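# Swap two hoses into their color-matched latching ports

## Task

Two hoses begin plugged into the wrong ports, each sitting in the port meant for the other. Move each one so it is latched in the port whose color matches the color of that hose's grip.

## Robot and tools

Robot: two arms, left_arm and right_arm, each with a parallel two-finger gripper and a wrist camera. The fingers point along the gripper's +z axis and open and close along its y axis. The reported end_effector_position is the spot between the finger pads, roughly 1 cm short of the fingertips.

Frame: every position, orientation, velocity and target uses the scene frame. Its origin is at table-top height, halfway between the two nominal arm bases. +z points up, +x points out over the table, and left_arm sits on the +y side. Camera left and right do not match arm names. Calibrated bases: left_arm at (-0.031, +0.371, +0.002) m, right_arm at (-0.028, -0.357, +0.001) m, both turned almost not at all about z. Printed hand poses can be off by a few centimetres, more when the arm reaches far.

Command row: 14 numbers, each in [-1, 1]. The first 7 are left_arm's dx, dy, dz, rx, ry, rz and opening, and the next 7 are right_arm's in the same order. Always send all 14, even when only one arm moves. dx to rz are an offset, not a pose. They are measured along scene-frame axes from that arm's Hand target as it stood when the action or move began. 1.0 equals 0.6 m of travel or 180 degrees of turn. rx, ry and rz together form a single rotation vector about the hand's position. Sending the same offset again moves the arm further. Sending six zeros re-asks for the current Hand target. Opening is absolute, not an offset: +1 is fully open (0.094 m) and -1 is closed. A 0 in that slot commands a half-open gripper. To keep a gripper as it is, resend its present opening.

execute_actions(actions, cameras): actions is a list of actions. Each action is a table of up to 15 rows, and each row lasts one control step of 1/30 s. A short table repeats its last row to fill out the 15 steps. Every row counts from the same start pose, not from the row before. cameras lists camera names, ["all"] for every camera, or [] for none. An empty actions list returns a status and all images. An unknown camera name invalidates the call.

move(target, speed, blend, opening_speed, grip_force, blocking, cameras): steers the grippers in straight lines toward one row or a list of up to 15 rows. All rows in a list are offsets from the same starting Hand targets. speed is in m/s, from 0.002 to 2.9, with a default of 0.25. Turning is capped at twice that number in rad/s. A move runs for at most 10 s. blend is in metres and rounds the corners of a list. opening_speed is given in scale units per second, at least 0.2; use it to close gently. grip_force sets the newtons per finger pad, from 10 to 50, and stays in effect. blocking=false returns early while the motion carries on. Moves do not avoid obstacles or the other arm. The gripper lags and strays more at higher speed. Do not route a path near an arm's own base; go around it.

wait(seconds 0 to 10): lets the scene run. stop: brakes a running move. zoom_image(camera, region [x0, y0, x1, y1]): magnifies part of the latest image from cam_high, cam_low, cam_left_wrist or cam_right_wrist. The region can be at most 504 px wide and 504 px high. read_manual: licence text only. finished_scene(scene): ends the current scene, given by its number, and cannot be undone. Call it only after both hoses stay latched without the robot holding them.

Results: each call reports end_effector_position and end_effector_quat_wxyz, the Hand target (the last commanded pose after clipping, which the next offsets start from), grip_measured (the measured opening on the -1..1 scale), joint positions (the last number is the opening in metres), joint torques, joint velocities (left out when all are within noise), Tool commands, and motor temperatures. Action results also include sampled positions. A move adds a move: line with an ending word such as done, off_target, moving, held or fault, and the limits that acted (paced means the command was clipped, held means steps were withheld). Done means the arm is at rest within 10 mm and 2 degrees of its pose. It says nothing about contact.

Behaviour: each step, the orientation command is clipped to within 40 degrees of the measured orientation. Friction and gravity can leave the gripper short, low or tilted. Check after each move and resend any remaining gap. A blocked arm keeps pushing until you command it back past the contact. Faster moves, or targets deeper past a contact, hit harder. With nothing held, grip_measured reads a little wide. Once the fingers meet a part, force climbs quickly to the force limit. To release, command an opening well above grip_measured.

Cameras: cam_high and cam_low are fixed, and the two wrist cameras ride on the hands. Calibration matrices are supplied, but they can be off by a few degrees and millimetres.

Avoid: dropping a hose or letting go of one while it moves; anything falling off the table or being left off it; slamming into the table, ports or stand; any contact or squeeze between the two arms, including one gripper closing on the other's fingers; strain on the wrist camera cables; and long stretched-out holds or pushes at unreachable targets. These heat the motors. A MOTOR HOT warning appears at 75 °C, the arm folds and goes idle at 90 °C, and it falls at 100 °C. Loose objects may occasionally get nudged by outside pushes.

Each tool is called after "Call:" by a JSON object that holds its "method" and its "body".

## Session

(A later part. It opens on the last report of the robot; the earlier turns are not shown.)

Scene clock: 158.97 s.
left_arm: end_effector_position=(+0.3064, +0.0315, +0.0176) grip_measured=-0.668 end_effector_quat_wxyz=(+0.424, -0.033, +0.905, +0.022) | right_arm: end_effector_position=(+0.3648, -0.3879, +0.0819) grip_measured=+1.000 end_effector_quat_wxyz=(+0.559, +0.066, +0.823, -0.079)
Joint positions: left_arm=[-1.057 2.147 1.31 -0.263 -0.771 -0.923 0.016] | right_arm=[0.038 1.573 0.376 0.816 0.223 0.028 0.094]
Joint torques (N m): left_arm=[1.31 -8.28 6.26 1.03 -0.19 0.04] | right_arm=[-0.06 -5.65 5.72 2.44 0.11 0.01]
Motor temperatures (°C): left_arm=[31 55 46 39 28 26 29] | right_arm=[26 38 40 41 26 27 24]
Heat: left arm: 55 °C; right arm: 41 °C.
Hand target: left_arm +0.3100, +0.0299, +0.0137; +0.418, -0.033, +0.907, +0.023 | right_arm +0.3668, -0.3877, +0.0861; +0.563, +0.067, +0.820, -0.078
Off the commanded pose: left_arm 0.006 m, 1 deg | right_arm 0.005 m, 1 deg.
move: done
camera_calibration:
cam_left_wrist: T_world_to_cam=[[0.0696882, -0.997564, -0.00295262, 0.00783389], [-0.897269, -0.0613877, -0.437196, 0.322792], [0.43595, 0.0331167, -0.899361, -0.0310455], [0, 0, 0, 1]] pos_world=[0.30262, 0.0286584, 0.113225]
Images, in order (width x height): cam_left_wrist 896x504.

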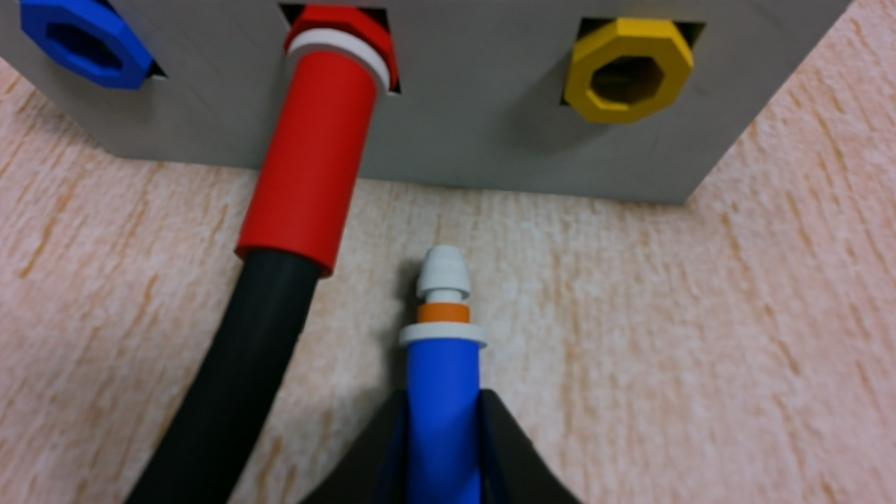

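Call:
{"method": "move", "body": {"target": [[-0.05,-0.005,0.2,0,0,-0.02,-1,0,0,0,0,0,0,1],[-0.017,0.14,0.2,0,0,-0.028,-1,0,0,0,0,0,0,1],[0.0217,0.1313,0.14,0,0,-0.028,-1,0,0,0,0,0,0,1],[0.0217,0.1313,0.0838,0,0,-0.028,-1,0,0,0,0,0,0,1],[0.0217,0.1438,0.0988,0,0,-0.028,-1,0,0,0,0,0,0,1],[0.0217,0.1313,0.1088,0,0,-0.028,-1,0,0,0,0,0,0,1],[0.0217,0.123,0.0988,0,0,-0.028,-1,0,0,0,0,0,0,1],[0.0217,0.1313,0.0921,0,0,-0.028,-1,0,0,0,0,0,0,1],[0.0217,0.1363,0.0988,0,0,-0.028,-1,0,0,0,0,0,0,1],[0.0217,0.1313,0.0988,0,0,-0.028,-1,0,0,0,0,0,0,1]], "speed": 0.12, "blend": [0.02,0.02,0.001,0.001,0.001,0.001,0.001,0.001,0.001,0], "cameras": ["cam_left_wrist"]}}

Scene clock: 172.33 s.
left_arm: end_effector_position=(+0.3165, +0.1172, +0.0594) grip_measured=-0.668 end_effector_quat_wxyz=(+0.404, +0.011, +0.914, +0.021) | right_arm: end_effector_position=(+0.3648, -0.3879, +0.0819) grip_measured=+1.000 end_effector_quat_wxyz=(+0.559, +0.066, +0.823, -0.079)
Joint positions: left_arm=[-0.882 1.814 1.016 -0.179 -0.624 -0.65 0.016] | right_arm=[0.038 1.573 0.376 0.816 0.223 0.028 0.094]
Joint torques (N m): left_arm=[0.38 -8.47 6.42 1.5 -0.23 0.08] | right_arm=[-0.05 -5.63 5.74 2.44 0.11 0.01]
Motor temperatures (°C): left_arm=[31 57 46 37 28 26 29] | right_arm=[26 38 40 41 26 27 24]
Heat: left arm: 57 °C; right arm: 41 °C.
Hand target: left_arm +0.3229, +0.1086, +0.0729; +0.419, +0.007, +0.908, +0.004 | right_arm +0.3668, -0.3877, +0.0861; +0.563, +0.067, +0.820, -0.078
Off the commanded pose: left_arm 0.017 m, 3 deg | right_arm 0.005 m, 1 deg.
move: off_target (left_arm)
camera_calibration:
cam_left_wrist: T_world_to_cam=[[-0.0107873, -0.999214, -0.0381344, 0.120479], [-0.918222, 0.0249984, -0.395276, 0.349359], [0.395919, 0.0307519, -0.917771, 0.0132453], [0, 0, 0, 1]] pos_world=[0.316845, 0.111243, 0.154844]
Images, in order (width x height): cam_left_wrist 896x504.

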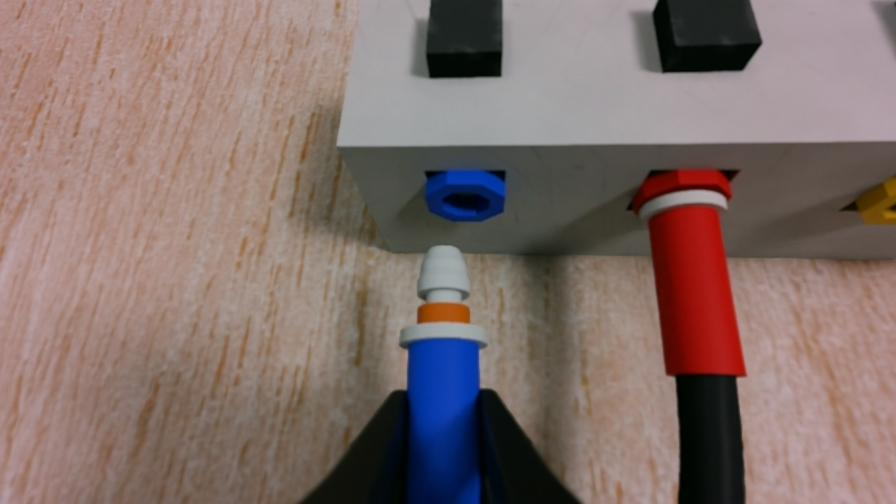

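Call:
{"method": "move", "body": {"target": [[0.02,0.004,0.01,0,0,-0.006,-1,0,0,0,0,0,0,1],[0.038,-0.0087,0.01,0,0,-0.011,-1,0,0,0,0,0,0,1],[0.038,-0.019,-0.0117,0,0,-0.011,-1,0,0,0,0,0,0,1],[0.038,-0.0087,-0.0257,0,0,-0.011,-1,0,0,0,0,0,0,1],[0.038,-0.0022,-0.0117,0,0,-0.011,-1,0,0,0,0,0,0,1],[0.038,-0.0087,-0.0037,0,0,-0.011,-1,0,0,0,0,0,0,1],[0.038,-0.0132,-0.0117,0,0,-0.011,-1,0,0,0,0,0,0,1],[0.038,-0.0087,-0.0157,0,0,-0.011,-1,0,0,0,0,0,0,1],[0.038,-0.0087,-0.0117,0,0,-0.011,-1,0,0,0,0,0,0,1]], "speed": 0.07, "blend": 0.001, "cameras": ["cam_left_wrist"]}}

Scene clock: 182.10 s.
left_arm: end_effector_position=(+0.3371, +0.1098, +0.0679) grip_measured=-0.668 end_effector_quat_wxyz=(+0.415, +0.022, +0.909, +0.015) | right_arm: end_effector_position=(+0.3648, -0.3879, +0.0819) grip_measured=+1.000 end_effector_quat_wxyz=(+0.559, +0.066, +0.823, -0.079)
Joint positions: left_arm=[-0.85 1.845 1.07 -0.145 -0.604 -0.58 0.016] | right_arm=[0.038 1.573 0.376 0.816 0.223 0.028 0.094]
Joint torques (N m): left_arm=[1.91 -6.34 5.53 1.85 0.13 0.16] | right_arm=[-0.08 -5.64 5.72 2.44 0.11 0.02]
Motor temperatures (°C): left_arm=[31 55 46 37 28 26 29] | right_arm=[26 38 40 41 26 27 24]
Heat: left arm: 55 °C; right arm: 41 °C.
Hand target: left_arm +0.3458, +0.1034, +0.0659; +0.419, +0.023, +0.908, -0.003 | right_arm +0.3668, -0.3877, +0.0861; +0.563, +0.067, +0.820, -0.078
Off the commanded pose: left_arm 0.011 m, 2 deg | right_arm 0.005 m, 1 deg.
move: off_target (left_arm)
camera_calibration:
cam_left_wrist: T_world_to_cam=[[-0.0362636, -0.998689, -0.0361343, 0.121961], [-0.907551, 0.0480487, -0.417185, 0.367163], [0.418374, 0.0176651, -0.908103, 0.00633601], [0, 0, 0, 1]] pos_world=[0.334991, 0.104048, 0.163335]
Images, in order (width x height): cam_left_wrist 896x504.

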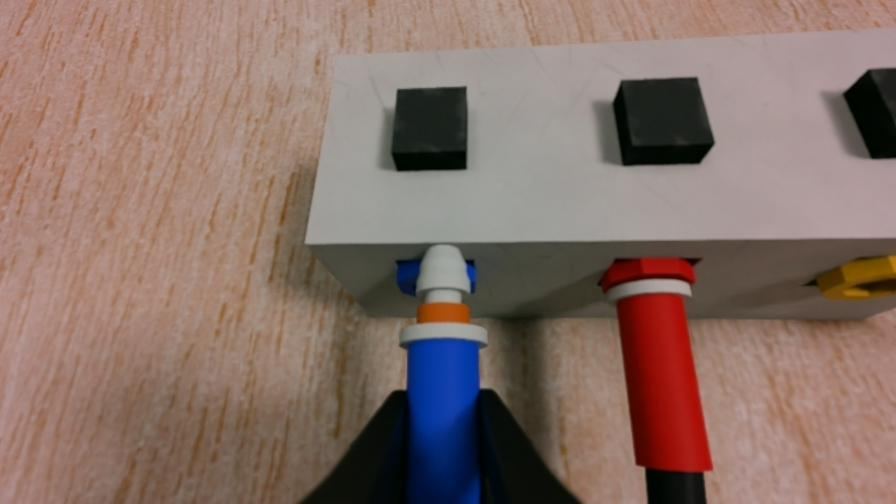

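Call:
{"method": "move", "body": {"target": [-0.01,0.005,-0.0205,0,0,0,-1,0,0,0,0,0,0,1], "speed": 0.06, "cameras": ["cam_left_wrist"]}}

Scene clock: 187.87 s.
left_arm: end_effector_position=(+0.3369, +0.1099, +0.0652) grip_measured=-0.668 end_effector_quat_wxyz=(+0.426, +0.018, +0.904, +0.010) | right_arm: end_effector_position=(+0.3648, -0.3879, +0.0819) grip_measured=+1.000 end_effector_quat_wxyz=(+0.559, +0.066, +0.823, -0.079)
Joint positions: left_arm=[-0.855 1.845 1.037 -0.086 -0.616 -0.58 0.016] | right_arm=[0.038 1.573 0.376 0.816 0.223 0.028 0.094]
Joint torques (N m): left_arm=[1.65 -5.81 4.22 1.8 0.23 0.1] | right_arm=[-0.06 -5.63 5.75 2.44 0.11 0.01]
Motor temperatures (°C): left_arm=[31 55 46 37 28 26 29] | right_arm=[26 38 40 42 26 27 24]
Heat: left arm: 55 °C; right arm: 42 °C.
Hand target: left_arm +0.3397, +0.1064, +0.0536; +0.419, +0.023, +0.908, -0.003 | right_arm +0.3668, -0.3877, +0.0861; +0.563, +0.067, +0.820, -0.078
Off the commanded pose: left_arm 0.012 m, 2 deg | right_arm 0.005 m, 1 deg.
move: off_target (left_arm)
camera_calibration:
cam_left_wrist: T_world_to_cam=[[-0.0322184, -0.999192, -0.0240311, 0.119912], [-0.897217, 0.0395081, -0.439819, 0.364791], [0.440413, 0.00739086, -0.897765, -0.00289263], [0, 0, 0, 1]] pos_world=[0.332434, 0.105424, 0.160727]
Images, in order (width x height): cam_left_wrist 896x504.

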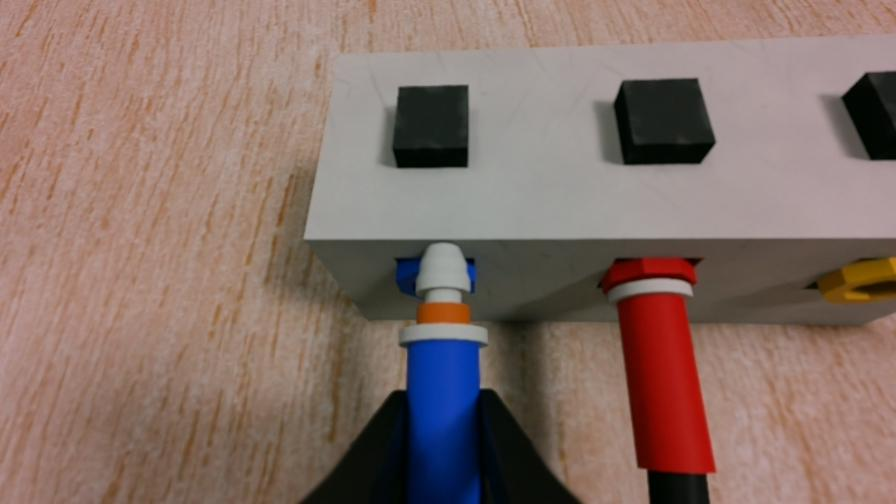

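Call:
{"method": "move", "body": {"target": [[-0.04,0.003,0.052,0,0,0,-1,0,0,0,0,0,0,1],[-0.033,-0.0015,0.0057,0,0,0,-1,0,0,0,0,0,0,1],[-0.02,0.01,0.0257,0,0,0,-1,0,0,0,0,0,0,1],[-0.0037,-0.0015,0.0377,0,0,0,-1,0,0,0,0,0,0,1],[-0.0037,-0.0105,0.0257,0,0,0,-1,0,0,0,0,0,0,1],[-0.0037,-0.0015,0.0157,0,0,0,-1,0,0,0,0,0,0,1],[-0.0037,0.004,0.0257,0,0,0,-1,0,0,0,0,0,0,1],[-0.0037,-0.0015,0.0317,0,0,0,-1,0,0,0,0,0,0,1],[-0.0037,-0.0015,0.0257,0,0,0,-1,0,0,0,0,0,0,1]], "speed": 0.07, "blend": 0.001, "cameras": ["cam_left_wrist"]}}

Scene clock: 195.70 s.
left_arm: end_effector_position=(+0.3320, +0.1101, +0.0597) grip_measured=-0.668 end_effector_quat_wxyz=(+0.409, +0.024, +0.912, +0.008) | right_arm: end_effector_position=(+0.3648, -0.3879, +0.0819) grip_measured=+1.000 end_effector_quat_wxyz=(+0.559, +0.066, +0.823, -0.079)
Joint positions: left_arm=[-0.852 1.844 1.039 -0.12 -0.585 -0.587 0.016] | right_arm=[0.038 1.573 0.376 0.816 0.223 0.028 0.094]
Joint torques (N m): left_arm=[0.84 -8.42 5.98 1.53 -0.17 0.11] | right_arm=[-0.06 -5.64 5.74 2.43 0.11 0.01]
Motor temperatures (°C): left_arm=[31 55 45 37 28 26 29] | right_arm=[26 38 40 42 26 27 24]
Heat: left arm: 55 °C; right arm: 42 °C.
Hand target: left_arm +0.3375, +0.1054, +0.0691; +0.419, +0.023, +0.908, -0.003 | right_arm +0.3668, -0.3877, +0.0861; +0.563, +0.067, +0.820, -0.078
Off the commanded pose: left_arm 0.012 m, 2 deg | right_arm 0.005 m, 1 deg.
move: off_target (left_arm)
camera_calibration:
cam_left_wrist: T_world_to_cam=[[-0.0456131, -0.998673, -0.023911, 0.12421], [-0.912843, 0.0513913, -0.405065, 0.359803], [0.405756, 0.00335074, -0.913975, 0.00724861], [0, 0, 0, 1]] pos_world=[0.331167, 0.10553, 0.155338]
Images, in order (width x height): cam_left_wrist 896x504.

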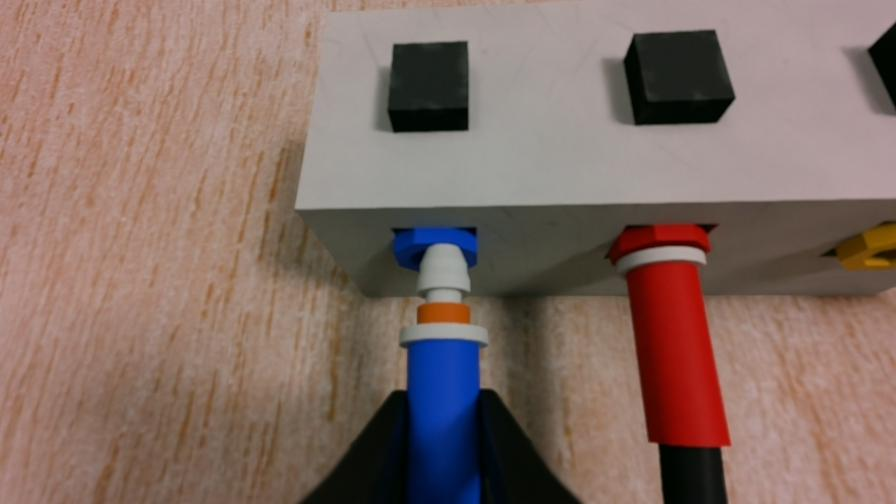

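Call:
{"method": "move", "body": {"target": [[0,0.015,-0.0075,0,0,0,-1,0,0,0,0,0,0,1],[0.0,0.0035,0.008,0,0,0,-1,0,0,0,0,0,0,1],[0.003,-0.006,-0.0075,0,0,0,-1,0,0,0,0,0,0,1],[0.003,0.0035,-0.022,0,0,0,-1,0,0,0,0,0,0,1],[0.006,0.01,-0.0075,0,0,0,-1,0,0,0,0,0,0,1],[0.008,0.0035,0.0005,0,0,0,-1,0,0,0,0,0,0,1],[0.01,0.0,-0.0075,0,0,0,-1,0,0,0,0,0,0,1],[0.01,0.0035,-0.0115,0,0,0,-1,0,0,0,0,0,0,1],[0.01,0.0035,-0.0075,0,0,0,-1,0,0,0,0,0,0,1]], "speed": 0.07, "blend": 0.001, "cameras": ["cam_left_wrist"]}}

Scene clock: 202.27 s.
left_arm: end_effector_position=(+0.3347, +0.1136, +0.0531) grip_measured=-0.668 end_effector_quat_wxyz=(+0.407, +0.026, +0.913, +0.009) | right_arm: end_effector_position=(+0.3648, -0.3879, +0.0819) grip_measured=+1.000 end_effector_quat_wxyz=(+0.559, +0.066, +0.823, -0.079)
Joint positions: left_arm=[-0.839 1.856 1.026 -0.093 -0.576 -0.573 0.016] | right_arm=[0.038 1.573 0.376 0.816 0.223 0.028 0.094]
Joint torques (N m): left_arm=[1.2 -8.16 6.83 1.52 -0.15 0.11] | right_arm=[-0.05 -5.65 5.75 2.44 0.11 0.01]
Motor temperatures (°C): left_arm=[30 56 45 37 28 26 29] | right_arm=[26 38 40 42 26 27 24]
Heat: left arm: 56 °C; right arm: 42 °C.
Hand target: left_arm +0.3435, +0.1076, +0.0645; +0.419, +0.022, +0.908, -0.003 | right_arm +0.3668, -0.3877, +0.0861; +0.563, +0.067, +0.820, -0.078
Off the commanded pose: left_arm 0.016 m, 2 deg | right_arm 0.005 m, 1 deg.
move: off_target (left_arm)
camera_calibration:
cam_left_wrist: T_world_to_cam=[[-0.0476842, -0.998471, -0.0279677, 0.128568], [-0.914339, 0.0549044, -0.401211, 0.359299], [0.402133, 0.00644048, -0.915559, 0.000971814], [0, 0, 0, 1]] pos_world=[0.334261, 0.108638, 0.14864]
Images, in order (width x height): cam_left_wrist 896x504.

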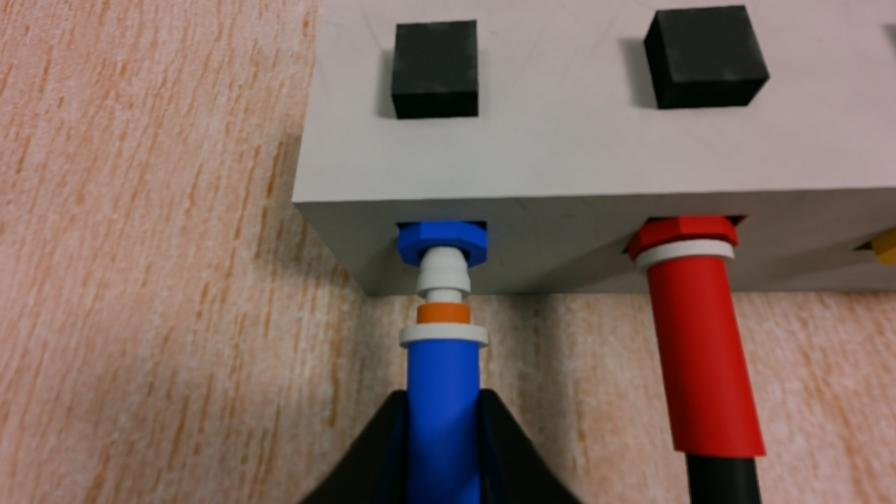

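Call:
{"method": "move", "body": {"target": [[0.004,0.0,0.018,0,0,0,-1,0,0,0,0,0,0,1],[0.008,-0.0005,-0.004,0,0,0,-1,0,0,0,0,0,0,1],[0.011,-0.0005,0.012,0,0,0,-1,0,0,0,0,0,0,1],[0.014,-0.0005,0.001,0,0,0,-1,0,0,0,0,0,0,1],[0.014,-0.0005,0.004,0,0,0,-1,0,0,0,0,0,0,1]], "speed": 0.06, "blend": 0.001, "cameras": ["cam_left_wrist"]}}

Scene clock: 207.63 s.
left_arm: end_effector_position=(+0.3384, +0.1146, +0.0537) grip_measured=-0.668 end_effector_quat_wxyz=(+0.401, +0.030, +0.915, +0.010) | right_arm: end_effector_position=(+0.3648, -0.3879, +0.0819) grip_measured=+1.000 end_effector_quat_wxyz=(+0.559, +0.066, +0.823, -0.079)
Joint positions: left_arm=[-0.826 1.86 1.042 -0.108 -0.559 -0.557 0.016] | right_arm=[0.038 1.573 0.376 0.816 0.223 0.028 0.094]
Joint torques (N m): left_arm=[1.48 -7.53 7.72 1.59 -0.22 0.12] | right_arm=[-0.06 -5.64 5.74 2.44 0.11 0.01]
Motor temperatures (°C): left_arm=[30 56 45 37 28 26 29] | right_arm=[26 38 40 42 26 27 24]
Heat: left arm: 56 °C; right arm: 42 °C.
Hand target: left_arm +0.3519, +0.1072, +0.0669; +0.419, +0.023, +0.908, -0.003 | right_arm +0.3668, -0.3877, +0.0861; +0.563, +0.067, +0.820, -0.078
Off the commanded pose: left_arm 0.020 m, 3 deg | right_arm 0.005 m, 1 deg.
move: off_target (left_arm); blend cut to 0.0009 m at target 4
camera_calibration:
cam_left_wrist: T_world_to_cam=[[-0.0549947, -0.997975, -0.0319488, 0.132341], [-0.918733, 0.0631069, -0.389803, 0.362776], [0.39103, 0.00791533, -0.920344, 0.0039178], [0, 0, 0, 1]] pos_world=[0.33904, 0.109149, 0.149245]
Images, in order (width x height): cam_left_wrist 896x504.

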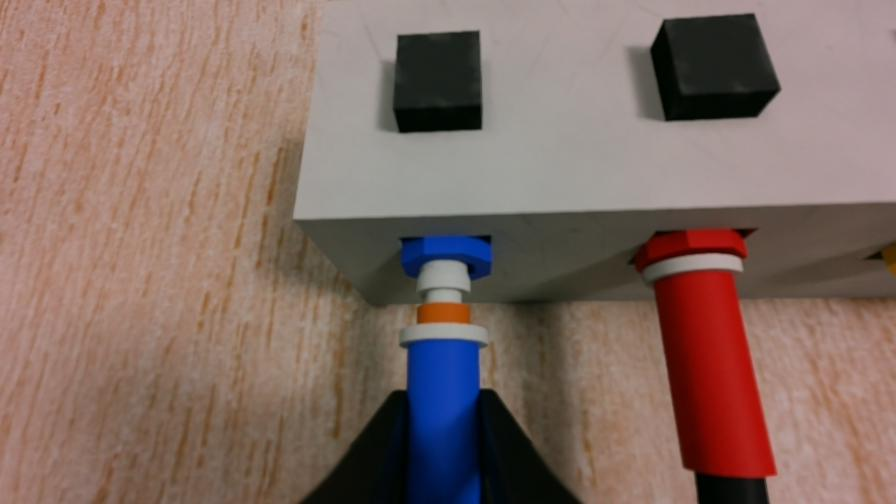

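Call:
{"method": "move", "body": {"target": [[0.065,0.002,0.003,-0.001,-0.03,0,-1,0,0,0,0,0,0,1],[0.16,0.008,0.003,-0.003,-0.065,0.02,-1,0,0,0,0,0,0,1]], "speed": 0.06, "blend": [0.01,0], "cameras": ["cam_left_wrist"]}}

Scene clock: 212.83 s.
left_arm: end_effector_position=(+0.3517, +0.1164, +0.0458) grip_measured=-0.668 end_effector_quat_wxyz=(+0.397, +0.072, +0.913, +0.050) | right_arm: end_effector_position=(+0.3648, -0.3879, +0.0819) grip_measured=+1.000 end_effector_quat_wxyz=(+0.559, +0.066, +0.823, -0.079)
Joint positions: left_arm=[-0.808 1.922 1.097 -0.123 -0.58 -0.449 0.016] | right_arm=[0.038 1.573 0.376 0.816 0.223 0.028 0.094]
Joint torques (N m): left_arm=[11.3 -2.24 10.3 3.91 -0.8 0.37] | right_arm=[-0.05 -5.64 5.74 2.44 0.11 0.01]
Motor temperatures (°C): left_arm=[31 55 46 39 28 26 29] | right_arm=[26 38 40 42 26 27 24]
Heat: left arm: 55 °C; right arm: 42 °C.
Hand target: left_arm +0.4480, +0.1122, +0.0687; +0.509, -0.008, +0.861, +0.008 | right_arm +0.3668, -0.3877, +0.0861; +0.563, +0.067, +0.820, -0.078
Off the commanded pose: left_arm 0.099 m, 18 deg | right_arm 0.005 m, 1 deg.
move: off_target (left_arm)
camera_calibration:
cam_left_wrist: T_world_to_cam=[[-0.0991159, -0.985511, -0.137637, 0.153521], [-0.915777, 0.14445, -0.374816, 0.360692], [0.389267, 0.0888949, -0.916826, -0.0175058], [0, 0, 0, 1]] pos_world=[0.352344, 0.100751, 0.140273]
Images, in order (width x height): cam_left_wrist 896x504.

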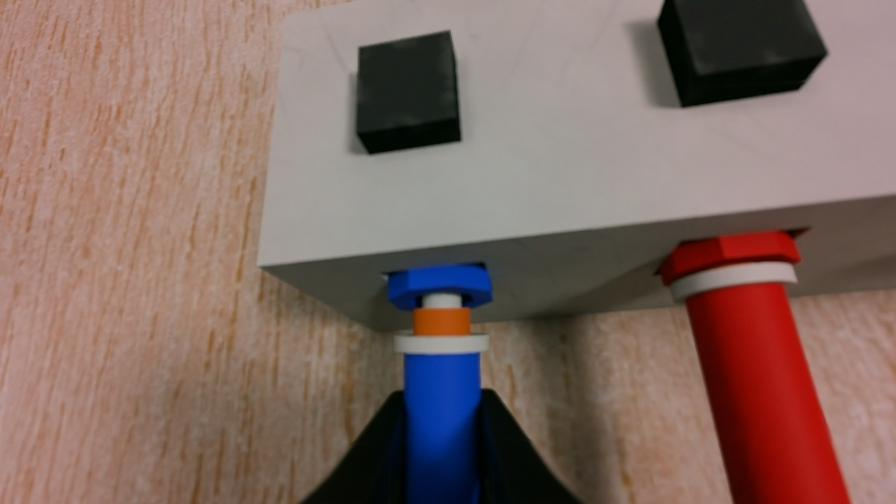

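Call:
{"method": "move", "body": {"target": [[-0.09,0.003,0.03,0.0,0.02,0.02,-1,0,0,0,0,0,0,1],[0.03,0.015,0.03,0,0,0.03,-1,0,0,0,0,0,0,1]], "speed": 0.08, "cameras": ["cam_left_wrist"]}}

Scene clock: 217.77 s.
left_arm: end_effector_position=(+0.3525, +0.1165, +0.0468) grip_measured=-0.668 end_effector_quat_wxyz=(+0.362, +0.061, +0.928, +0.066) | right_arm: end_effector_position=(+0.3648, -0.3879, +0.0819) grip_measured=+1.000 end_effector_quat_wxyz=(+0.559, +0.066, +0.823, -0.079)
Joint positions: left_arm=[-0.803 1.956 1.209 -0.298 -0.569 -0.504 0.016] | right_arm=[0.038 1.573 0.376 0.816 0.223 0.028 0.094]
Joint torques (N m): left_arm=[12.29 -5.14 10.67 3.84 -1.69 0.16] | right_arm=[-0.08 -5.65 5.74 2.44 0.11 0.01]
Heat: left arm: 54 °C; right arm: 42 °C.
Hand target: left_arm +0.4660, +0.1213, +0.0868; +0.508, -0.048, +0.859, +0.032 | right_arm +0.3668, -0.3877, +0.0861; +0.563, +0.067, +0.820, -0.078
Off the commanded pose: left_arm 0.120 m, 23 deg | right_arm 0.005 m, 1 deg.
move: off_target (left_arm)
camera_calibration:
cam_left_wrist: T_world_to_cam=[[-0.0717635, -0.985247, -0.155366, 0.145005], [-0.945281, 0.116886, -0.304602, 0.372005], [0.318268, 0.125005, -0.939723, 0.00486357], [0, 0, 0, 1]] pos_world=[0.360507, 0.0987756, 0.140413]
Images, in order (width x height): cam_left_wrist 896x504.

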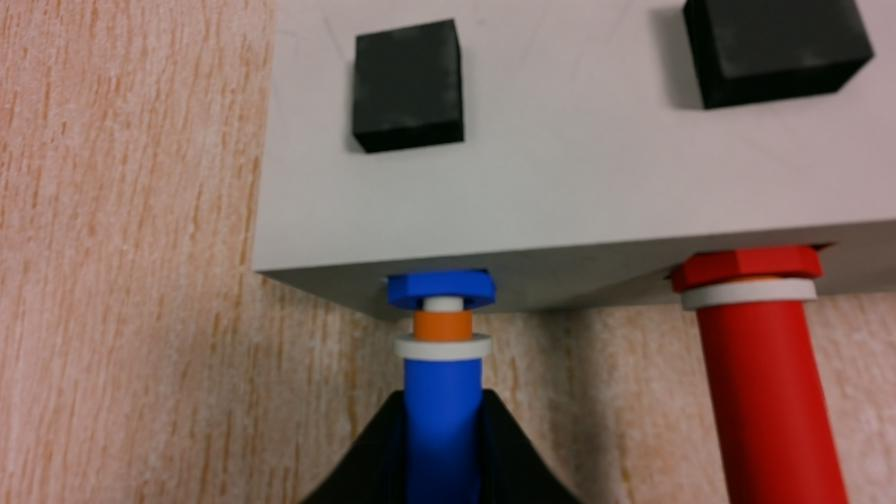

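Call:
{"method": "move", "body": {"target": [[-0.19,-0.013,0.015,0,0.0656,-0.05,-1,0,0,0,0,0,0,1],[-0.19,-0.013,-0.02,0,0.0656,-0.05,-1,0,0,0,0,0,0,1],[-0.19,-0.013,-0.01,0,0.0656,-0.05,-1,0,0,0,0,0,0,1]], "speed": 0.12, "blend": [0.002,0.001,0], "cameras": ["cam_left_wrist"]}}

Scene clock: 224.90 s.
left_arm: end_effector_position=(+0.3375, +0.1173, +0.0466) grip_measured=-0.669 end_effector_quat_wxyz=(+0.367, +0.052, +0.929, +0.016) | right_arm: end_effector_position=(+0.3648, -0.3879, +0.0819) grip_measured=+1.000 end_effector_quat_wxyz=(+0.559, +0.066, +0.823, -0.079)
Joint positions: left_arm=[-0.803 1.874 1.083 -0.193 -0.5 -0.525 0.016] | right_arm=[0.038 1.573 0.376 0.816 0.223 0.028 0.094]
Joint torques (N m): left_arm=[0.47 -12.1 5.24 1.85 -0.78 -0.13] | right_arm=[-0.06 -5.63 5.74 2.44 0.11 0.01]
Motor temperatures (°C): left_arm=[32 54 47 46 29 26 30] | right_arm=[26 38 40 42 26 27 24]
Heat: left arm: 54 °C; right arm: 42 °C.
Hand target: left_arm +0.3519, +0.1134, +0.0808; +0.418, +0.023, +0.908, -0.003 | right_arm +0.3668, -0.3877, +0.0861; +0.563, +0.067, +0.820, -0.078
Off the commanded pose: left_arm 0.037 m, 8 deg | right_arm 0.005 m, 1 deg.
move: off_target (left_arm)
camera_calibration:
cam_left_wrist: T_world_to_cam=[[-0.0922263, -0.994062, -0.0577546, 0.148168], [-0.942221, 0.105882, -0.317817, 0.358558], [0.322045, 0.0251065, -0.946391, 0.020149], [0, 0, 0, 1]] pos_world=[0.345017, 0.108818, 0.141582]
Images, in order (width x height): cam_left_wrist 896x504.

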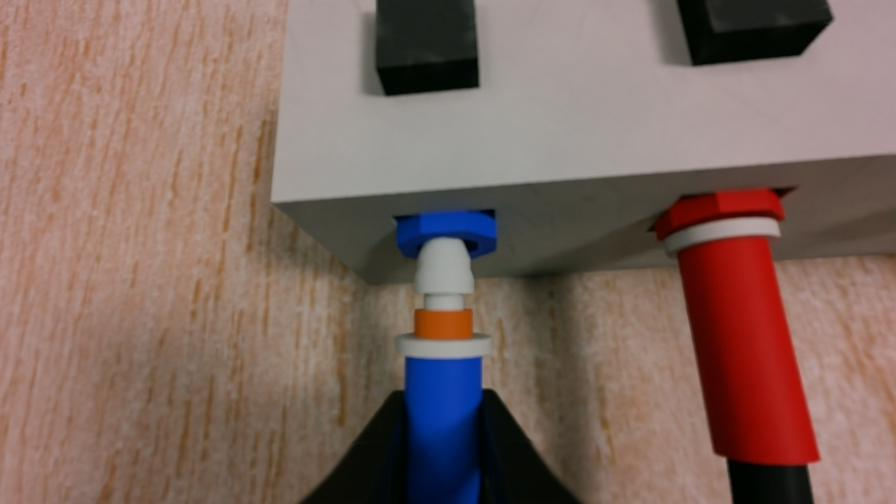

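Call:
{"method": "move", "body": {"target": [[-0.04,0.0,-0.005,0,0,0,-1,0,0,0,0,0,0,1],[-0.025,0.0,-0.03,0,0,0,-1,0,0,0,0,0,0,1],[-0.025,0.0,-0.015,0,0,0,-1,0,0,0,0,0,0,1]], "speed": 0.08, "blend": [0.002,0.001,0], "cameras": ["cam_left_wrist"]}}

Scene clock: 229.10 s.
left_arm: end_effector_position=(+0.3299, +0.1144, +0.0593) grip_measured=-0.669 end_effector_quat_wxyz=(+0.402, +0.035, +0.915, +0.004) | right_arm: end_effector_position=(+0.3648, -0.3879, +0.0819) grip_measured=+1.000 end_effector_quat_wxyz=(+0.559, +0.066, +0.823, -0.079)
Joint positions: left_arm=[-0.839 1.822 1.019 -0.119 -0.555 -0.56 0.016] | right_arm=[0.038 1.573 0.376 0.816 0.223 0.028 0.094]
Joint torques (N m): left_arm=[0.99 -8.69 5.78 1.55 -0.39 -0.02] | right_arm=[-0.05 -5.64 5.75 2.44 0.11 0.01]
Motor temperatures (°C): left_arm=[32 57 47 44 29 26 30] | right_arm=[26 38 40 42 26 27 24]
Heat: left arm: 57 °C; right arm: 42 °C.
Hand target: left_arm +0.3369, +0.1134, +0.0717; +0.418, +0.023, +0.908, -0.003 | right_arm +0.3668, -0.3877, +0.0861; +0.563, +0.067, +0.820, -0.078
Off the commanded pose: left_arm 0.014 m, 3 deg | right_arm 0.005 m, 1 deg.
move: off_target (left_arm)
camera_calibration:
cam_left_wrist: T_world_to_cam=[[-0.0689146, -0.997292, -0.0256746, 0.135996], [-0.917847, 0.073467, -0.390077, 0.355688], [0.390907, -0.00331667, -0.920424, 0.0138056], [0, 0, 0, 1]] pos_world=[0.330442, 0.109543, 0.154944]
Images, in order (width x height): cam_left_wrist 896x504.

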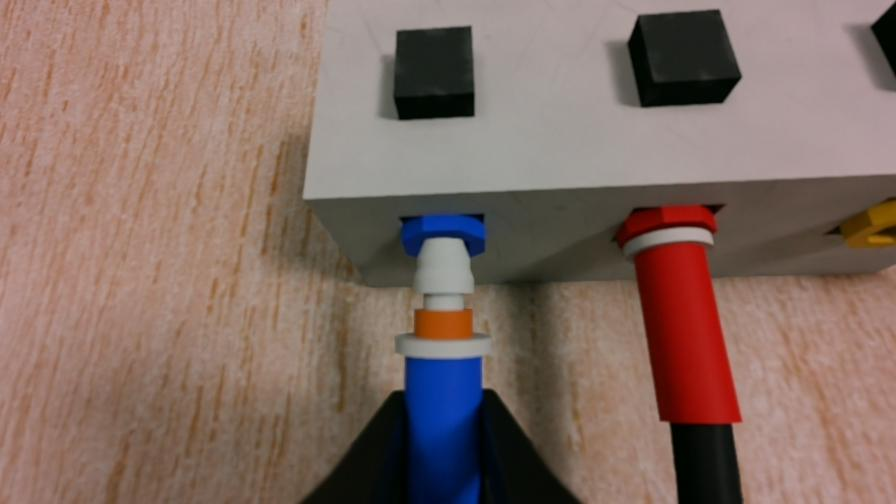

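Call:
{"method": "move", "body": {"target": [[0.0,0.0,-0.026,0,0,0,-1,0,0,0,0,0,0,1],[0.025,-0.002,-0.026,0,0,0,-1,0,0,0,0,0,0,1],[0.025,-0.002,0.055,0,-0.01,0,-1,0,0,0,0,0,0,1]], "speed": 0.07, "blend": [0,0,0], "cameras": ["cam_left_wrist"]}}

Scene clock: 240.10 s.
left_arm: end_effector_position=(+0.3423, +0.1155, +0.0770) grip_measured=-0.669 end_effector_quat_wxyz=(+0.407, +0.033, +0.913, +0.010) | right_arm: end_effector_position=(+0.3648, -0.3879, +0.0819) grip_measured=+1.000 end_effector_quat_wxyz=(+0.559, +0.066, +0.823, -0.079)
Joint positions: left_arm=[-0.818 1.817 1.083 -0.175 -0.56 -0.538 0.016] | right_arm=[0.038 1.573 0.376 0.816 0.223 0.028 0.094]
Joint torques (N m): left_arm=[1.03 -10.61 7.49 1.43 -0.38 0.12] | right_arm=[-0.06 -5.65 5.74 2.44 0.11 0.01]
Motor temperatures (°C): left_arm=[32 58 47 41 29 26 30] | right_arm=[26 38 40 42 26 27 24]
Heat: left arm: 58 °C; right arm: 42 °C.
Hand target: left_arm +0.3519, +0.1122, +0.1046; +0.432, +0.023, +0.901, -0.003 | right_arm +0.3668, -0.3877, +0.0861; +0.563, +0.067, +0.820, -0.078
Off the commanded pose: left_arm 0.030 m, 4 deg | right_arm 0.005 m, 1 deg.
move: off_target (left_arm)
camera_calibration:
cam_left_wrist: T_world_to_cam=[[-0.0598495, -0.99759, -0.0351058, 0.136098], [-0.913659, 0.0689114, -0.400599, 0.373763], [0.402052, 0.00809913, -0.915581, 0.0195879], [0, 0, 0, 1]] pos_world=[0.341762, 0.109855, 0.172441]
Images, in order (width x height): cam_left_wrist 896x504.

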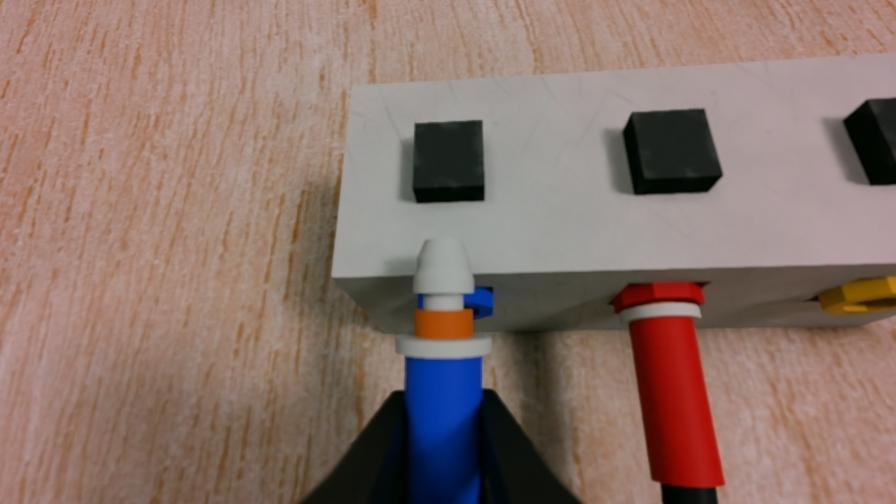

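Call:
{"method": "move", "body": {"target": [[-0.12,0.03,-0.03,0.004,0.09,0,-1,0,0,0,0,0,0,1],[-0.103,0.027,-0.154,0.004,0.09,0,-1,0,0,0,0,0,0,1],[-0.103,0.027,-0.154,0.004,0.09,0,-0.35,0,0,0,0,0,0,1],[-0.103,0.027,-0.16,0,0.01,0,-0.35,0,0,0,0,0,0,1]], "speed": [0.15,0.1,0.1,0.1], "blend": [0.01,0,0,0], "cameras": ["cam_left_wrist"]}}

Scene clock: 249.43 s.
left_arm: end_effector_position=(+0.2944, +0.1270, +0.0162) grip_measured=-0.352 end_effector_quat_wxyz=(+0.422, +0.011, +0.906, -0.012) | right_arm: end_effector_position=(+0.3648, -0.3879, +0.0819) grip_measured=+1.000 end_effector_quat_wxyz=(+0.559, +0.066, +0.823, -0.079)
Joint positions: left_arm=[-0.905 1.831 0.773 0.153 -0.615 -0.65 0.03] | right_arm=[0.038 1.573 0.376 0.816 0.223 0.028 0.094]
Joint torques (N m): left_arm=[-0.29 -5.78 3.48 1.44 -0.29 0.12] | right_arm=[-0.09 -5.65 5.74 2.44 0.11 0.01]
Motor temperatures (°C): left_arm=[31 59 47 39 29 26 29] | right_arm=[26 38 40 43 26 27 24]
Heat: left arm: 59 °C; right arm: 43 °C.
Hand target: left_arm +0.2902, +0.1284, +0.0088; +0.418, +0.023, +0.908, -0.003 | right_arm +0.3668, -0.3877, +0.0861; +0.563, +0.067, +0.820, -0.078
Off the commanded pose: left_arm 0.009 m, 2 deg | right_arm 0.005 m, 1 deg.
move: done
camera_calibration:
cam_left_wrist: T_world_to_cam=[[-0.0390085, -0.998986, 0.0224879, 0.135645], [-0.900978, 0.0254316, -0.433119, 0.307226], [0.432108, -0.0371564, -0.901056, -0.0201872], [0, 0, 0, 1]] pos_world=[0.290818, 0.126944, 0.111825]
Images, in order (width x height): cam_left_wrist 896x504.

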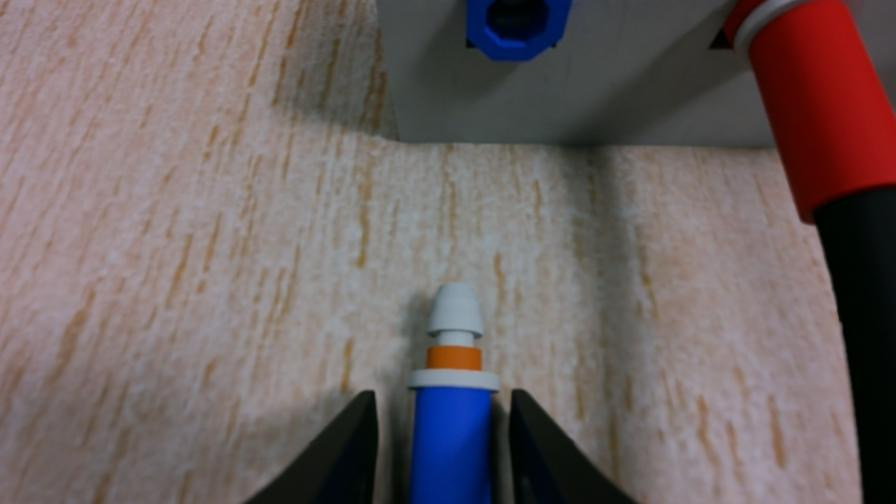

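Call:
{"method": "move", "body": {"target": [[-0.017,-0.003,-0.004,0,0,0,-0.35,0,0,0,0,0,0,1],[-0.017,-0.003,-0.004,0,0,0,-1,0,0,0,0,0,0,1]], "speed": 0.06, "opening_speed": 0.8, "cameras": ["cam_left_wrist"]}}

Scene clock: 255.20 s.
left_arm: end_effector_position=(+0.2872, +0.1241, +0.0160) grip_measured=-0.668 end_effector_quat_wxyz=(+0.431, +0.016, +0.902, -0.008) | right_arm: end_effector_position=(+0.3648, -0.3879, +0.0819) grip_measured=+1.000 end_effector_quat_wxyz=(+0.559, +0.066, +0.823, -0.079)
Joint positions: left_arm=[-0.936 1.831 0.758 0.165 -0.648 -0.66 0.016] | right_arm=[0.038 1.573 0.376 0.816 0.223 0.028 0.094]
Joint torques (N m): left_arm=[-0.24 -6.16 3.19 1.27 -0.12 -0.07] | right_arm=[-0.08 -5.64 5.75 2.44 0.11 0.01]
Motor temperatures (°C): left_arm=[31 56 46 39 28 26 29] | right_arm=[26 38 40 43 26 27 24]
Heat: left arm: 56 °C; right arm: 43 °C.
Hand target: left_arm +0.2799, +0.1265, +0.0064; +0.418, +0.023, +0.908, -0.003 | right_arm +0.3668, -0.3877, +0.0861; +0.563, +0.067, +0.820, -0.078
Off the commanded pose: left_arm 0.012 m, 2 deg | right_arm 0.005 m, 1 deg.
move: off_target (left_arm); target 2's new opening was sent with left_arm's hand 0.013 m and 2 deg from that target
camera_calibration:
cam_left_wrist: T_world_to_cam=[[-0.0439041, -0.99898, 0.0105924, 0.134132], [-0.892595, 0.034462, -0.44954, 0.297471], [0.448717, -0.0291914, -0.893197, -0.0232689], [0, 0, 0, 1]] pos_world=[0.281851, 0.123065, 0.111521]
Images, in order (width x height): cam_left_wrist 896x504.

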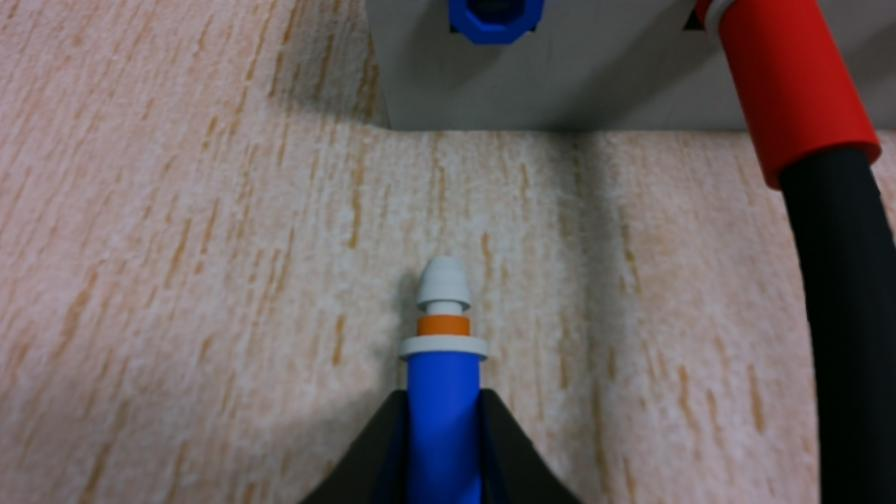

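Call:
{"method": "move", "body": {"target": [[0.0,0.0,0.11,0,-0.008,0,-1,0,0,0,0,0,0,1],[0.04,-0.02,0.13,0,-0.008,0,-1,0,0,0,0,0,0,1],[0.07,-0.0317,0.085,0,-0.008,0,-1,0,0,0,0,0,0,1],[0.08,-0.0317,0.112,0,-0.008,0,-1,0,0,0,0,0,0,1],[0.09,-0.042,0.101,0,-0.008,0,-1,0,0,0,0,0,0,1],[0.0968,-0.0317,0.092,0,-0.008,0,-1,0,0,0,0,0,0,1],[0.0968,-0.0262,0.101,0,-0.008,0,-1,0,0,0,0,0,0,1],[0.0968,-0.0317,0.106,0,-0.008,0,-1,0,0,0,0,0,0,1],[0.0968,-0.0317,0.101,0,-0.008,0,-1,0,0,0,0,0,0,1]], "speed": 0.09, "blend": [0.02,0.01,0.001,0.001,0.001,0.001,0.001,0.001,0], "cameras": ["cam_left_wrist"]}}

Scene clock: 263.67 s.
left_arm: end_effector_position=(+0.3307, +0.1149, +0.0563) grip_measured=-0.668 end_effector_quat_wxyz=(+0.418, +0.024, +0.908, +0.010) | right_arm: end_effector_position=(+0.3648, -0.3879, +0.0819) grip_measured=+1.000 end_effector_quat_wxyz=(+0.559, +0.066, +0.823, -0.079)
Joint positions: left_arm=[-0.852 1.837 0.997 -0.067 -0.6 -0.574 0.016] | right_arm=[0.038 1.573 0.376 0.816 0.223 0.028 0.094]
Joint torques (N m): left_arm=[0.8 -7.86 6.69 1.55 -0.17 0.13] | right_arm=[-0.06 -5.64 5.75 2.44 0.11 0]
Motor temperatures (°C): left_arm=[31 55 45 38 28 26 29] | right_arm=[26 38 40 43 26 27 24]
Heat: left arm: 55 °C; right arm: 43 °C.
Hand target: left_arm +0.3380, +0.1075, +0.0668; +0.430, +0.023, +0.903, -0.003 | right_arm +0.3668, -0.3877, +0.0861; +0.563, +0.067, +0.820, -0.078
Off the commanded pose: left_arm 0.015 m, 2 deg | right_arm 0.005 m, 1 deg.
move: off_target (left_arm); blend cut to 0.0147 m at target 1
camera_calibration:
cam_left_wrist: T_world_to_cam=[[-0.0438433, -0.998617, -0.0290053, 0.128565], [-0.904286, 0.0520097, -0.423747, 0.35514], [0.424669, 0.00765064, -0.905316, -0.00263556], [0, 0, 0, 1]] pos_world=[0.327904, 0.109937, 0.151832]
Images, in order (width x height): cam_left_wrist 896x504.

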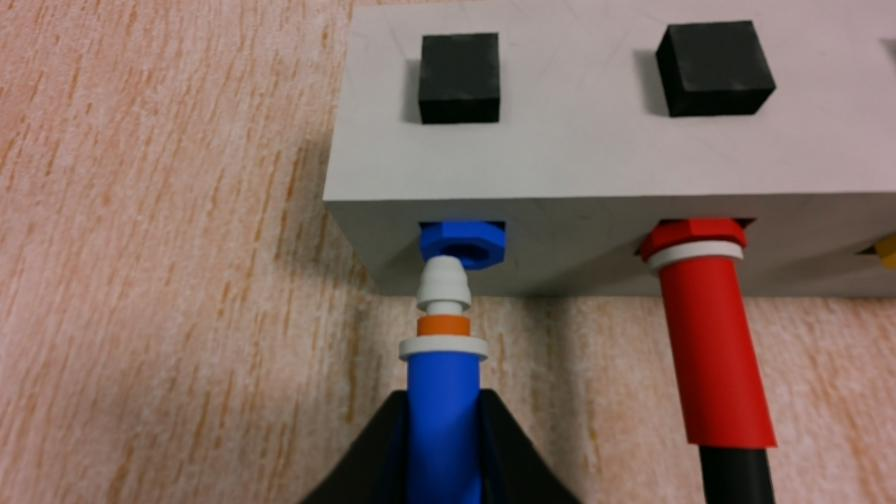

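Call:
{"method": "move", "body": {"target": [[0.0,-0.025,0.0,0,0,0,-1,0,0,0,0,0,0,1],[0.003,-0.0092,0.015,0,0,0,-1,0,0,0,0,0,0,1],[0.007,-0.0022,0.0,0,0,0,-1,0,0,0,0,0,0,1],[0.01,-0.0092,-0.01,0,0,0,-1,0,0,0,0,0,0,1],[0.012,-0.0132,0.0,0,0,0,-1,0,0,0,0,0,0,1],[0.0145,-0.0092,0.006,0,0,0,-1,0,0,0,0,0,0,1],[0.0175,-0.0072,0.0,0,0,0,-1,0,0,0,0,0,0,1]], "speed": 0.07, "blend": 0.001, "cameras": ["cam_left_wrist"]}}

Scene clock: 268.93 s.
left_arm: end_effector_position=(+0.3362, +0.1074, +0.0553) grip_measured=-0.668 end_effector_quat_wxyz=(+0.414, +0.032, +0.910, +0.008) | right_arm: end_effector_position=(+0.3648, -0.3879, +0.0819) grip_measured=+1.000 end_effector_quat_wxyz=(+0.559, +0.066, +0.823, -0.079)
Joint positions: left_arm=[-0.849 1.866 1.038 -0.081 -0.585 -0.562 0.016] | right_arm=[0.038 1.573 0.376 0.816 0.223 0.028 0.094]
Joint torques (N m): left_arm=[1.81 -7.82 6.87 1.65 -0.22 0.12] | right_arm=[-0.06 -5.65 5.74 2.44 0.11 0.01]
Heat: left arm: 54 °C; right arm: 43 °C.
Hand target: left_arm +0.3486, +0.1032, +0.0670; +0.430, +0.023, +0.903, -0.003 | right_arm +0.3668, -0.3877, +0.0861; +0.563, +0.067, +0.820, -0.078
Off the commanded pose: left_arm 0.017 m, 3 deg | right_arm 0.005 m, 1 deg.
move: off_target (left_arm)
camera_calibration:
cam_left_wrist: T_world_to_cam=[[-0.0586381, -0.997799, -0.0309486, 0.126291], [-0.907772, 0.0661949, -0.414209, 0.359166], [0.415346, 0.00380589, -0.909656, -0.00202548], [0, 0, 0, 1]] pos_world=[0.334288, 0.102246, 0.150836]
Images, in order (width x height): cam_left_wrist 896x504.

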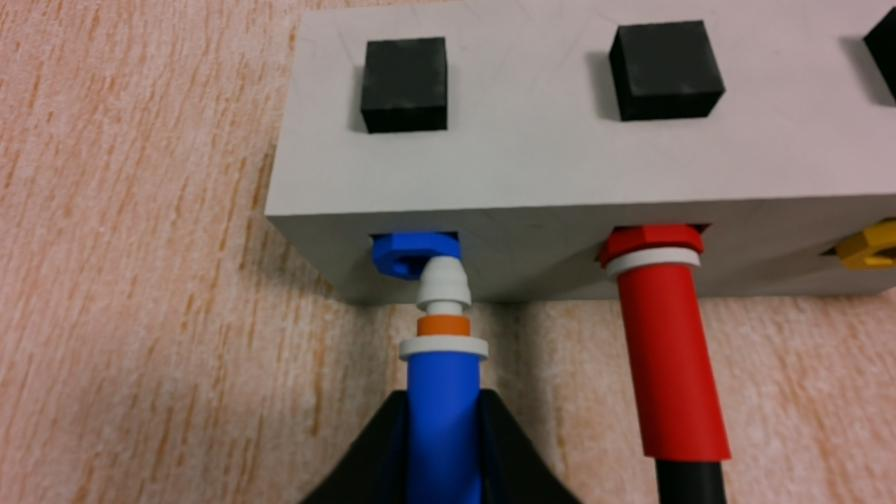

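Call:
{"method": "move", "body": {"target": [[-0.006,0.026,0.0,0,0,0.005,-1,0,0,0,0,0,0,1],[-0.003,0.0103,0.012,0,0,0.005,-1,0,0,0,0,0,0,1],[0.0,0.004,0.0,0,0,0.005,-1,0,0,0,0,0,0,1],[0.002,0.0103,-0.008,0,0,0.005,-1,0,0,0,0,0,0,1],[0.004,0.0143,0.0,0,0,0.005,-1,0,0,0,0,0,0,1],[0.004,0.0103,0.005,0,0,0.005,-1,0,0,0,0,0,0,1],[0.004,0.0103,0.0,0,0,0.005,-1,0,0,0,0,0,0,1]], "speed": 0.07, "blend": 0.001, "cameras": ["cam_left_wrist"]}}

Scene clock: 273.93 s.
left_arm: end_effector_position=(+0.3367, +0.1171, +0.0493) grip_measured=-0.668 end_effector_quat_wxyz=(+0.406, +0.028, +0.913, +0.016) | right_arm: end_effector_position=(+0.3648, -0.3879, +0.0819) grip_measured=+1.000 end_effector_quat_wxyz=(+0.559, +0.066, +0.823, -0.079)
Joint positions: left_arm=[-0.832 1.866 1.024 -0.087 -0.579 -0.561 0.016] | right_arm=[0.038 1.573 0.376 0.816 0.223 0.028 0.094]
Joint torques (N m): left_arm=[1.32 -8.24 7.38 1.67 -0.33 0.08] | right_arm=[-0.06 -5.65 5.75 2.44 0.11 0.01]
Motor temperatures (°C): left_arm=[31 55 46 38 28 26 30] | right_arm=[26 38 39 43 26 27 24]
Heat: left arm: 55 °C; right arm: 43 °C.
Hand target: left_arm +0.3509, +0.1094, +0.0670; +0.430, +0.016, +0.903, +0.000 | right_arm +0.3668, -0.3877, +0.0861; +0.563, +0.067, +0.820, -0.078
Off the commanded pose: left_arm 0.024 m, 4 deg | right_arm 0.005 m, 1 deg.
move: off_target (left_arm)
camera_calibration:
cam_left_wrist: T_world_to_cam=[[-0.0462298, -0.998015, -0.042755, 0.132191], [-0.915402, 0.0594587, -0.398125, 0.359079], [0.399877, 0.0207328, -0.916334, -0.00411045], [0, 0, 0, 1]] pos_world=[0.336456, 0.110664, 0.144843]
Images, in order (width x height): cam_left_wrist 896x504.

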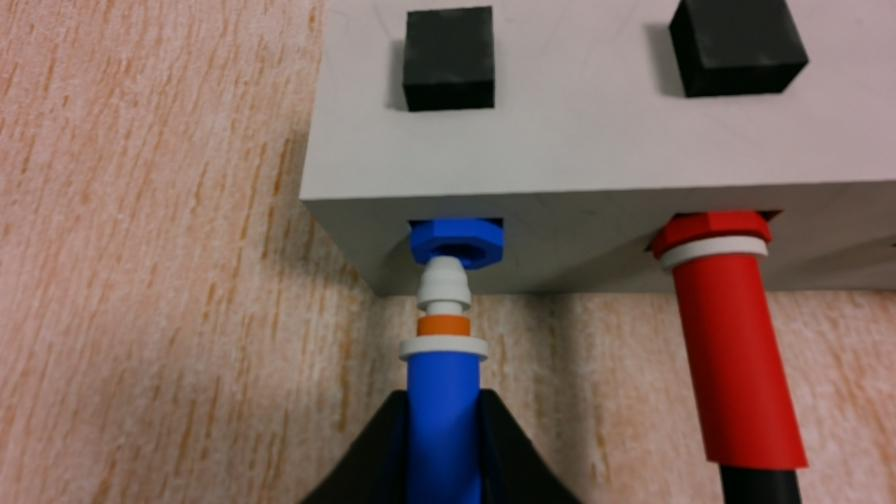

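Call:
{"method": "move", "body": {"target": [[-0.005,-0.018,0.008,0,0,0,-1,0,0,0,0,0,0,1],[0.0,-0.0057,0.022,0,0,0,-1,0,0,0,0,0,0,1],[0.0,0.001,0.009,0,0,0,-1,0,0,0,0,0,0,1],[0.0,-0.0057,0.001,0,0,0,-1,0,0,0,0,0,0,1],[0.001,-0.0097,0.009,0,0,0,-1,0,0,0,0,0,0,1],[0.002,-0.0057,0.014,0,0,0,-1,0,0,0,0,0,0,1],[0.002,-0.0057,0.009,0,0,0,-1,0,0,0,0,0,0,1]], "speed": 0.07, "blend": 0.001, "cameras": ["cam_left_wrist"]}}

Scene clock: 278.60 s.
left_arm: end_effector_position=(+0.3392, +0.1134, +0.0561) grip_measured=-0.668 end_effector_quat_wxyz=(+0.406, +0.028, +0.913, +0.017) | right_arm: end_effector_position=(+0.3648, -0.3879, +0.0819) grip_measured=+1.000 end_effector_quat_wxyz=(+0.559, +0.066, +0.823, -0.079)
Joint positions: left_arm=[-0.834 1.866 1.056 -0.12 -0.581 -0.563 0.016] | right_arm=[0.038 1.573 0.376 0.816 0.223 0.028 0.094]
Joint torques (N m): left_arm=[1.13 -8.28 7.04 1.72 -0.33 0.07] | right_arm=[-0.08 -5.67 5.76 2.44 0.11 0.01]
Motor temperatures (°C): left_arm=[31 55 46 38 28 26 30] | right_arm=[26 38 39 43 26 27 24]
Heat: left arm: 55 °C; right arm: 43 °C.
Hand target: left_arm +0.3521, +0.1060, +0.0724; +0.430, +0.016, +0.903, +0.001 | right_arm +0.3668, -0.3877, +0.0861; +0.563, +0.067, +0.820, -0.078
Off the commanded pose: left_arm 0.022 m, 4 deg | right_arm 0.005 m, 1 deg.
move: off_target (left_arm)
camera_calibration:
cam_left_wrist: T_world_to_cam=[[-0.0455109, -0.998032, -0.0431311, 0.128712], [-0.915222, 0.0589613, -0.398613, 0.36423], [0.400372, 0.0213333, -0.916104, 0.000878505], [0, 0, 0, 1]] pos_world=[0.338857, 0.106964, 0.151543]
Images, in order (width x height): cam_left_wrist 896x504.

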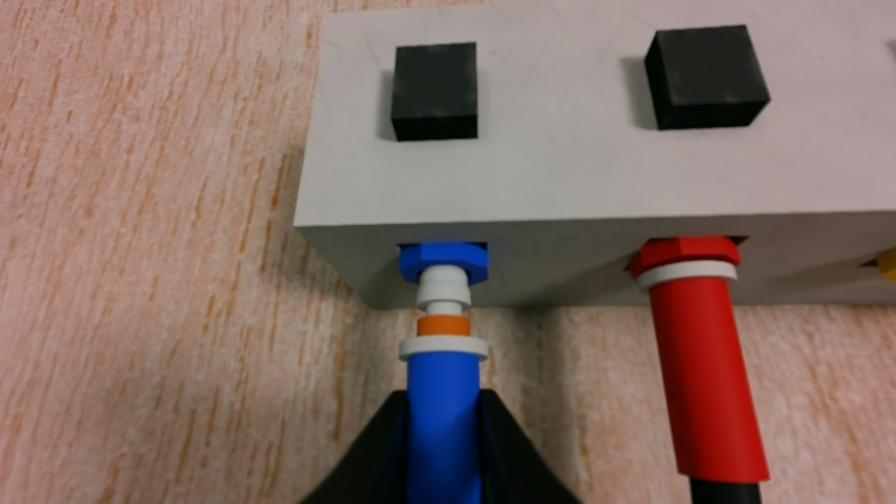

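Call:
{"method": "move", "body": {"target": [[0.06,0.002,0.012,-0.001,-0.03,0.005,-1,0,0,0,0,0,0,1],[0.16,0.012,0.025,-0.003,-0.07,0.025,-1,0,0,0,0,0,0,1]], "speed": 0.08, "blend": [0.01,0], "cameras": ["cam_left_wrist"]}}

Scene clock: 283.63 s.
left_arm: end_effector_position=(+0.3593, +0.1143, +0.0538) grip_measured=-0.668 end_effector_quat_wxyz=(+0.417, +0.061, +0.905, +0.049) | right_arm: end_effector_position=(+0.3648, -0.3879, +0.0819) grip_measured=+1.000 end_effector_quat_wxyz=(+0.559, +0.066, +0.823, -0.079)
Joint positions: left_arm=[-0.809 1.925 1.106 -0.089 -0.608 -0.447 0.016] | right_arm=[0.038 1.573 0.376 0.816 0.223 0.028 0.094]
Joint torques (N m): left_arm=[10.32 -3.79 10.71 3.68 -0.98 0.31] | right_arm=[-0.09 -5.64 5.75 2.44 0.11 0.01]
Motor temperatures (°C): left_arm=[31 55 46 39 28 26 30] | right_arm=[26 38 39 43 26 27 24]
Heat: left arm: 55 °C; right arm: 43 °C.
Hand target: left_arm +0.4482, +0.1132, +0.0875; +0.526, -0.022, +0.850, +0.015 | right_arm +0.3668, -0.3877, +0.0861; +0.563, +0.067, +0.820, -0.078
Off the commanded pose: left_arm 0.095 m, 17 deg | right_arm 0.005 m, 1 deg.
move: off_target (left_arm)
camera_calibration:
cam_left_wrist: T_world_to_cam=[[-0.0775987, -0.988362, -0.130836, 0.145603], [-0.900858, 0.125732, -0.415508, 0.369822], [0.427123, 0.0856218, -0.90013, -0.0270609], [0, 0, 0, 1]] pos_world=[0.356014, 0.0997268, 0.148356]
Images, in order (width x height): cam_left_wrist 896x504.

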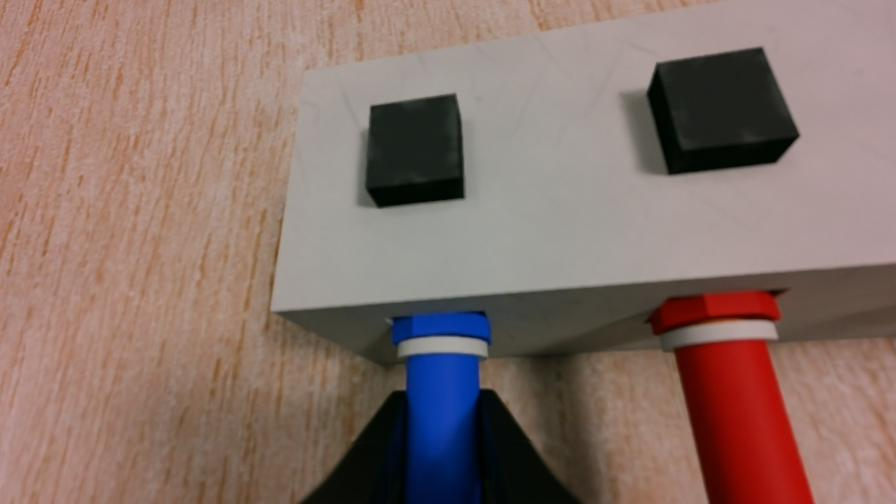

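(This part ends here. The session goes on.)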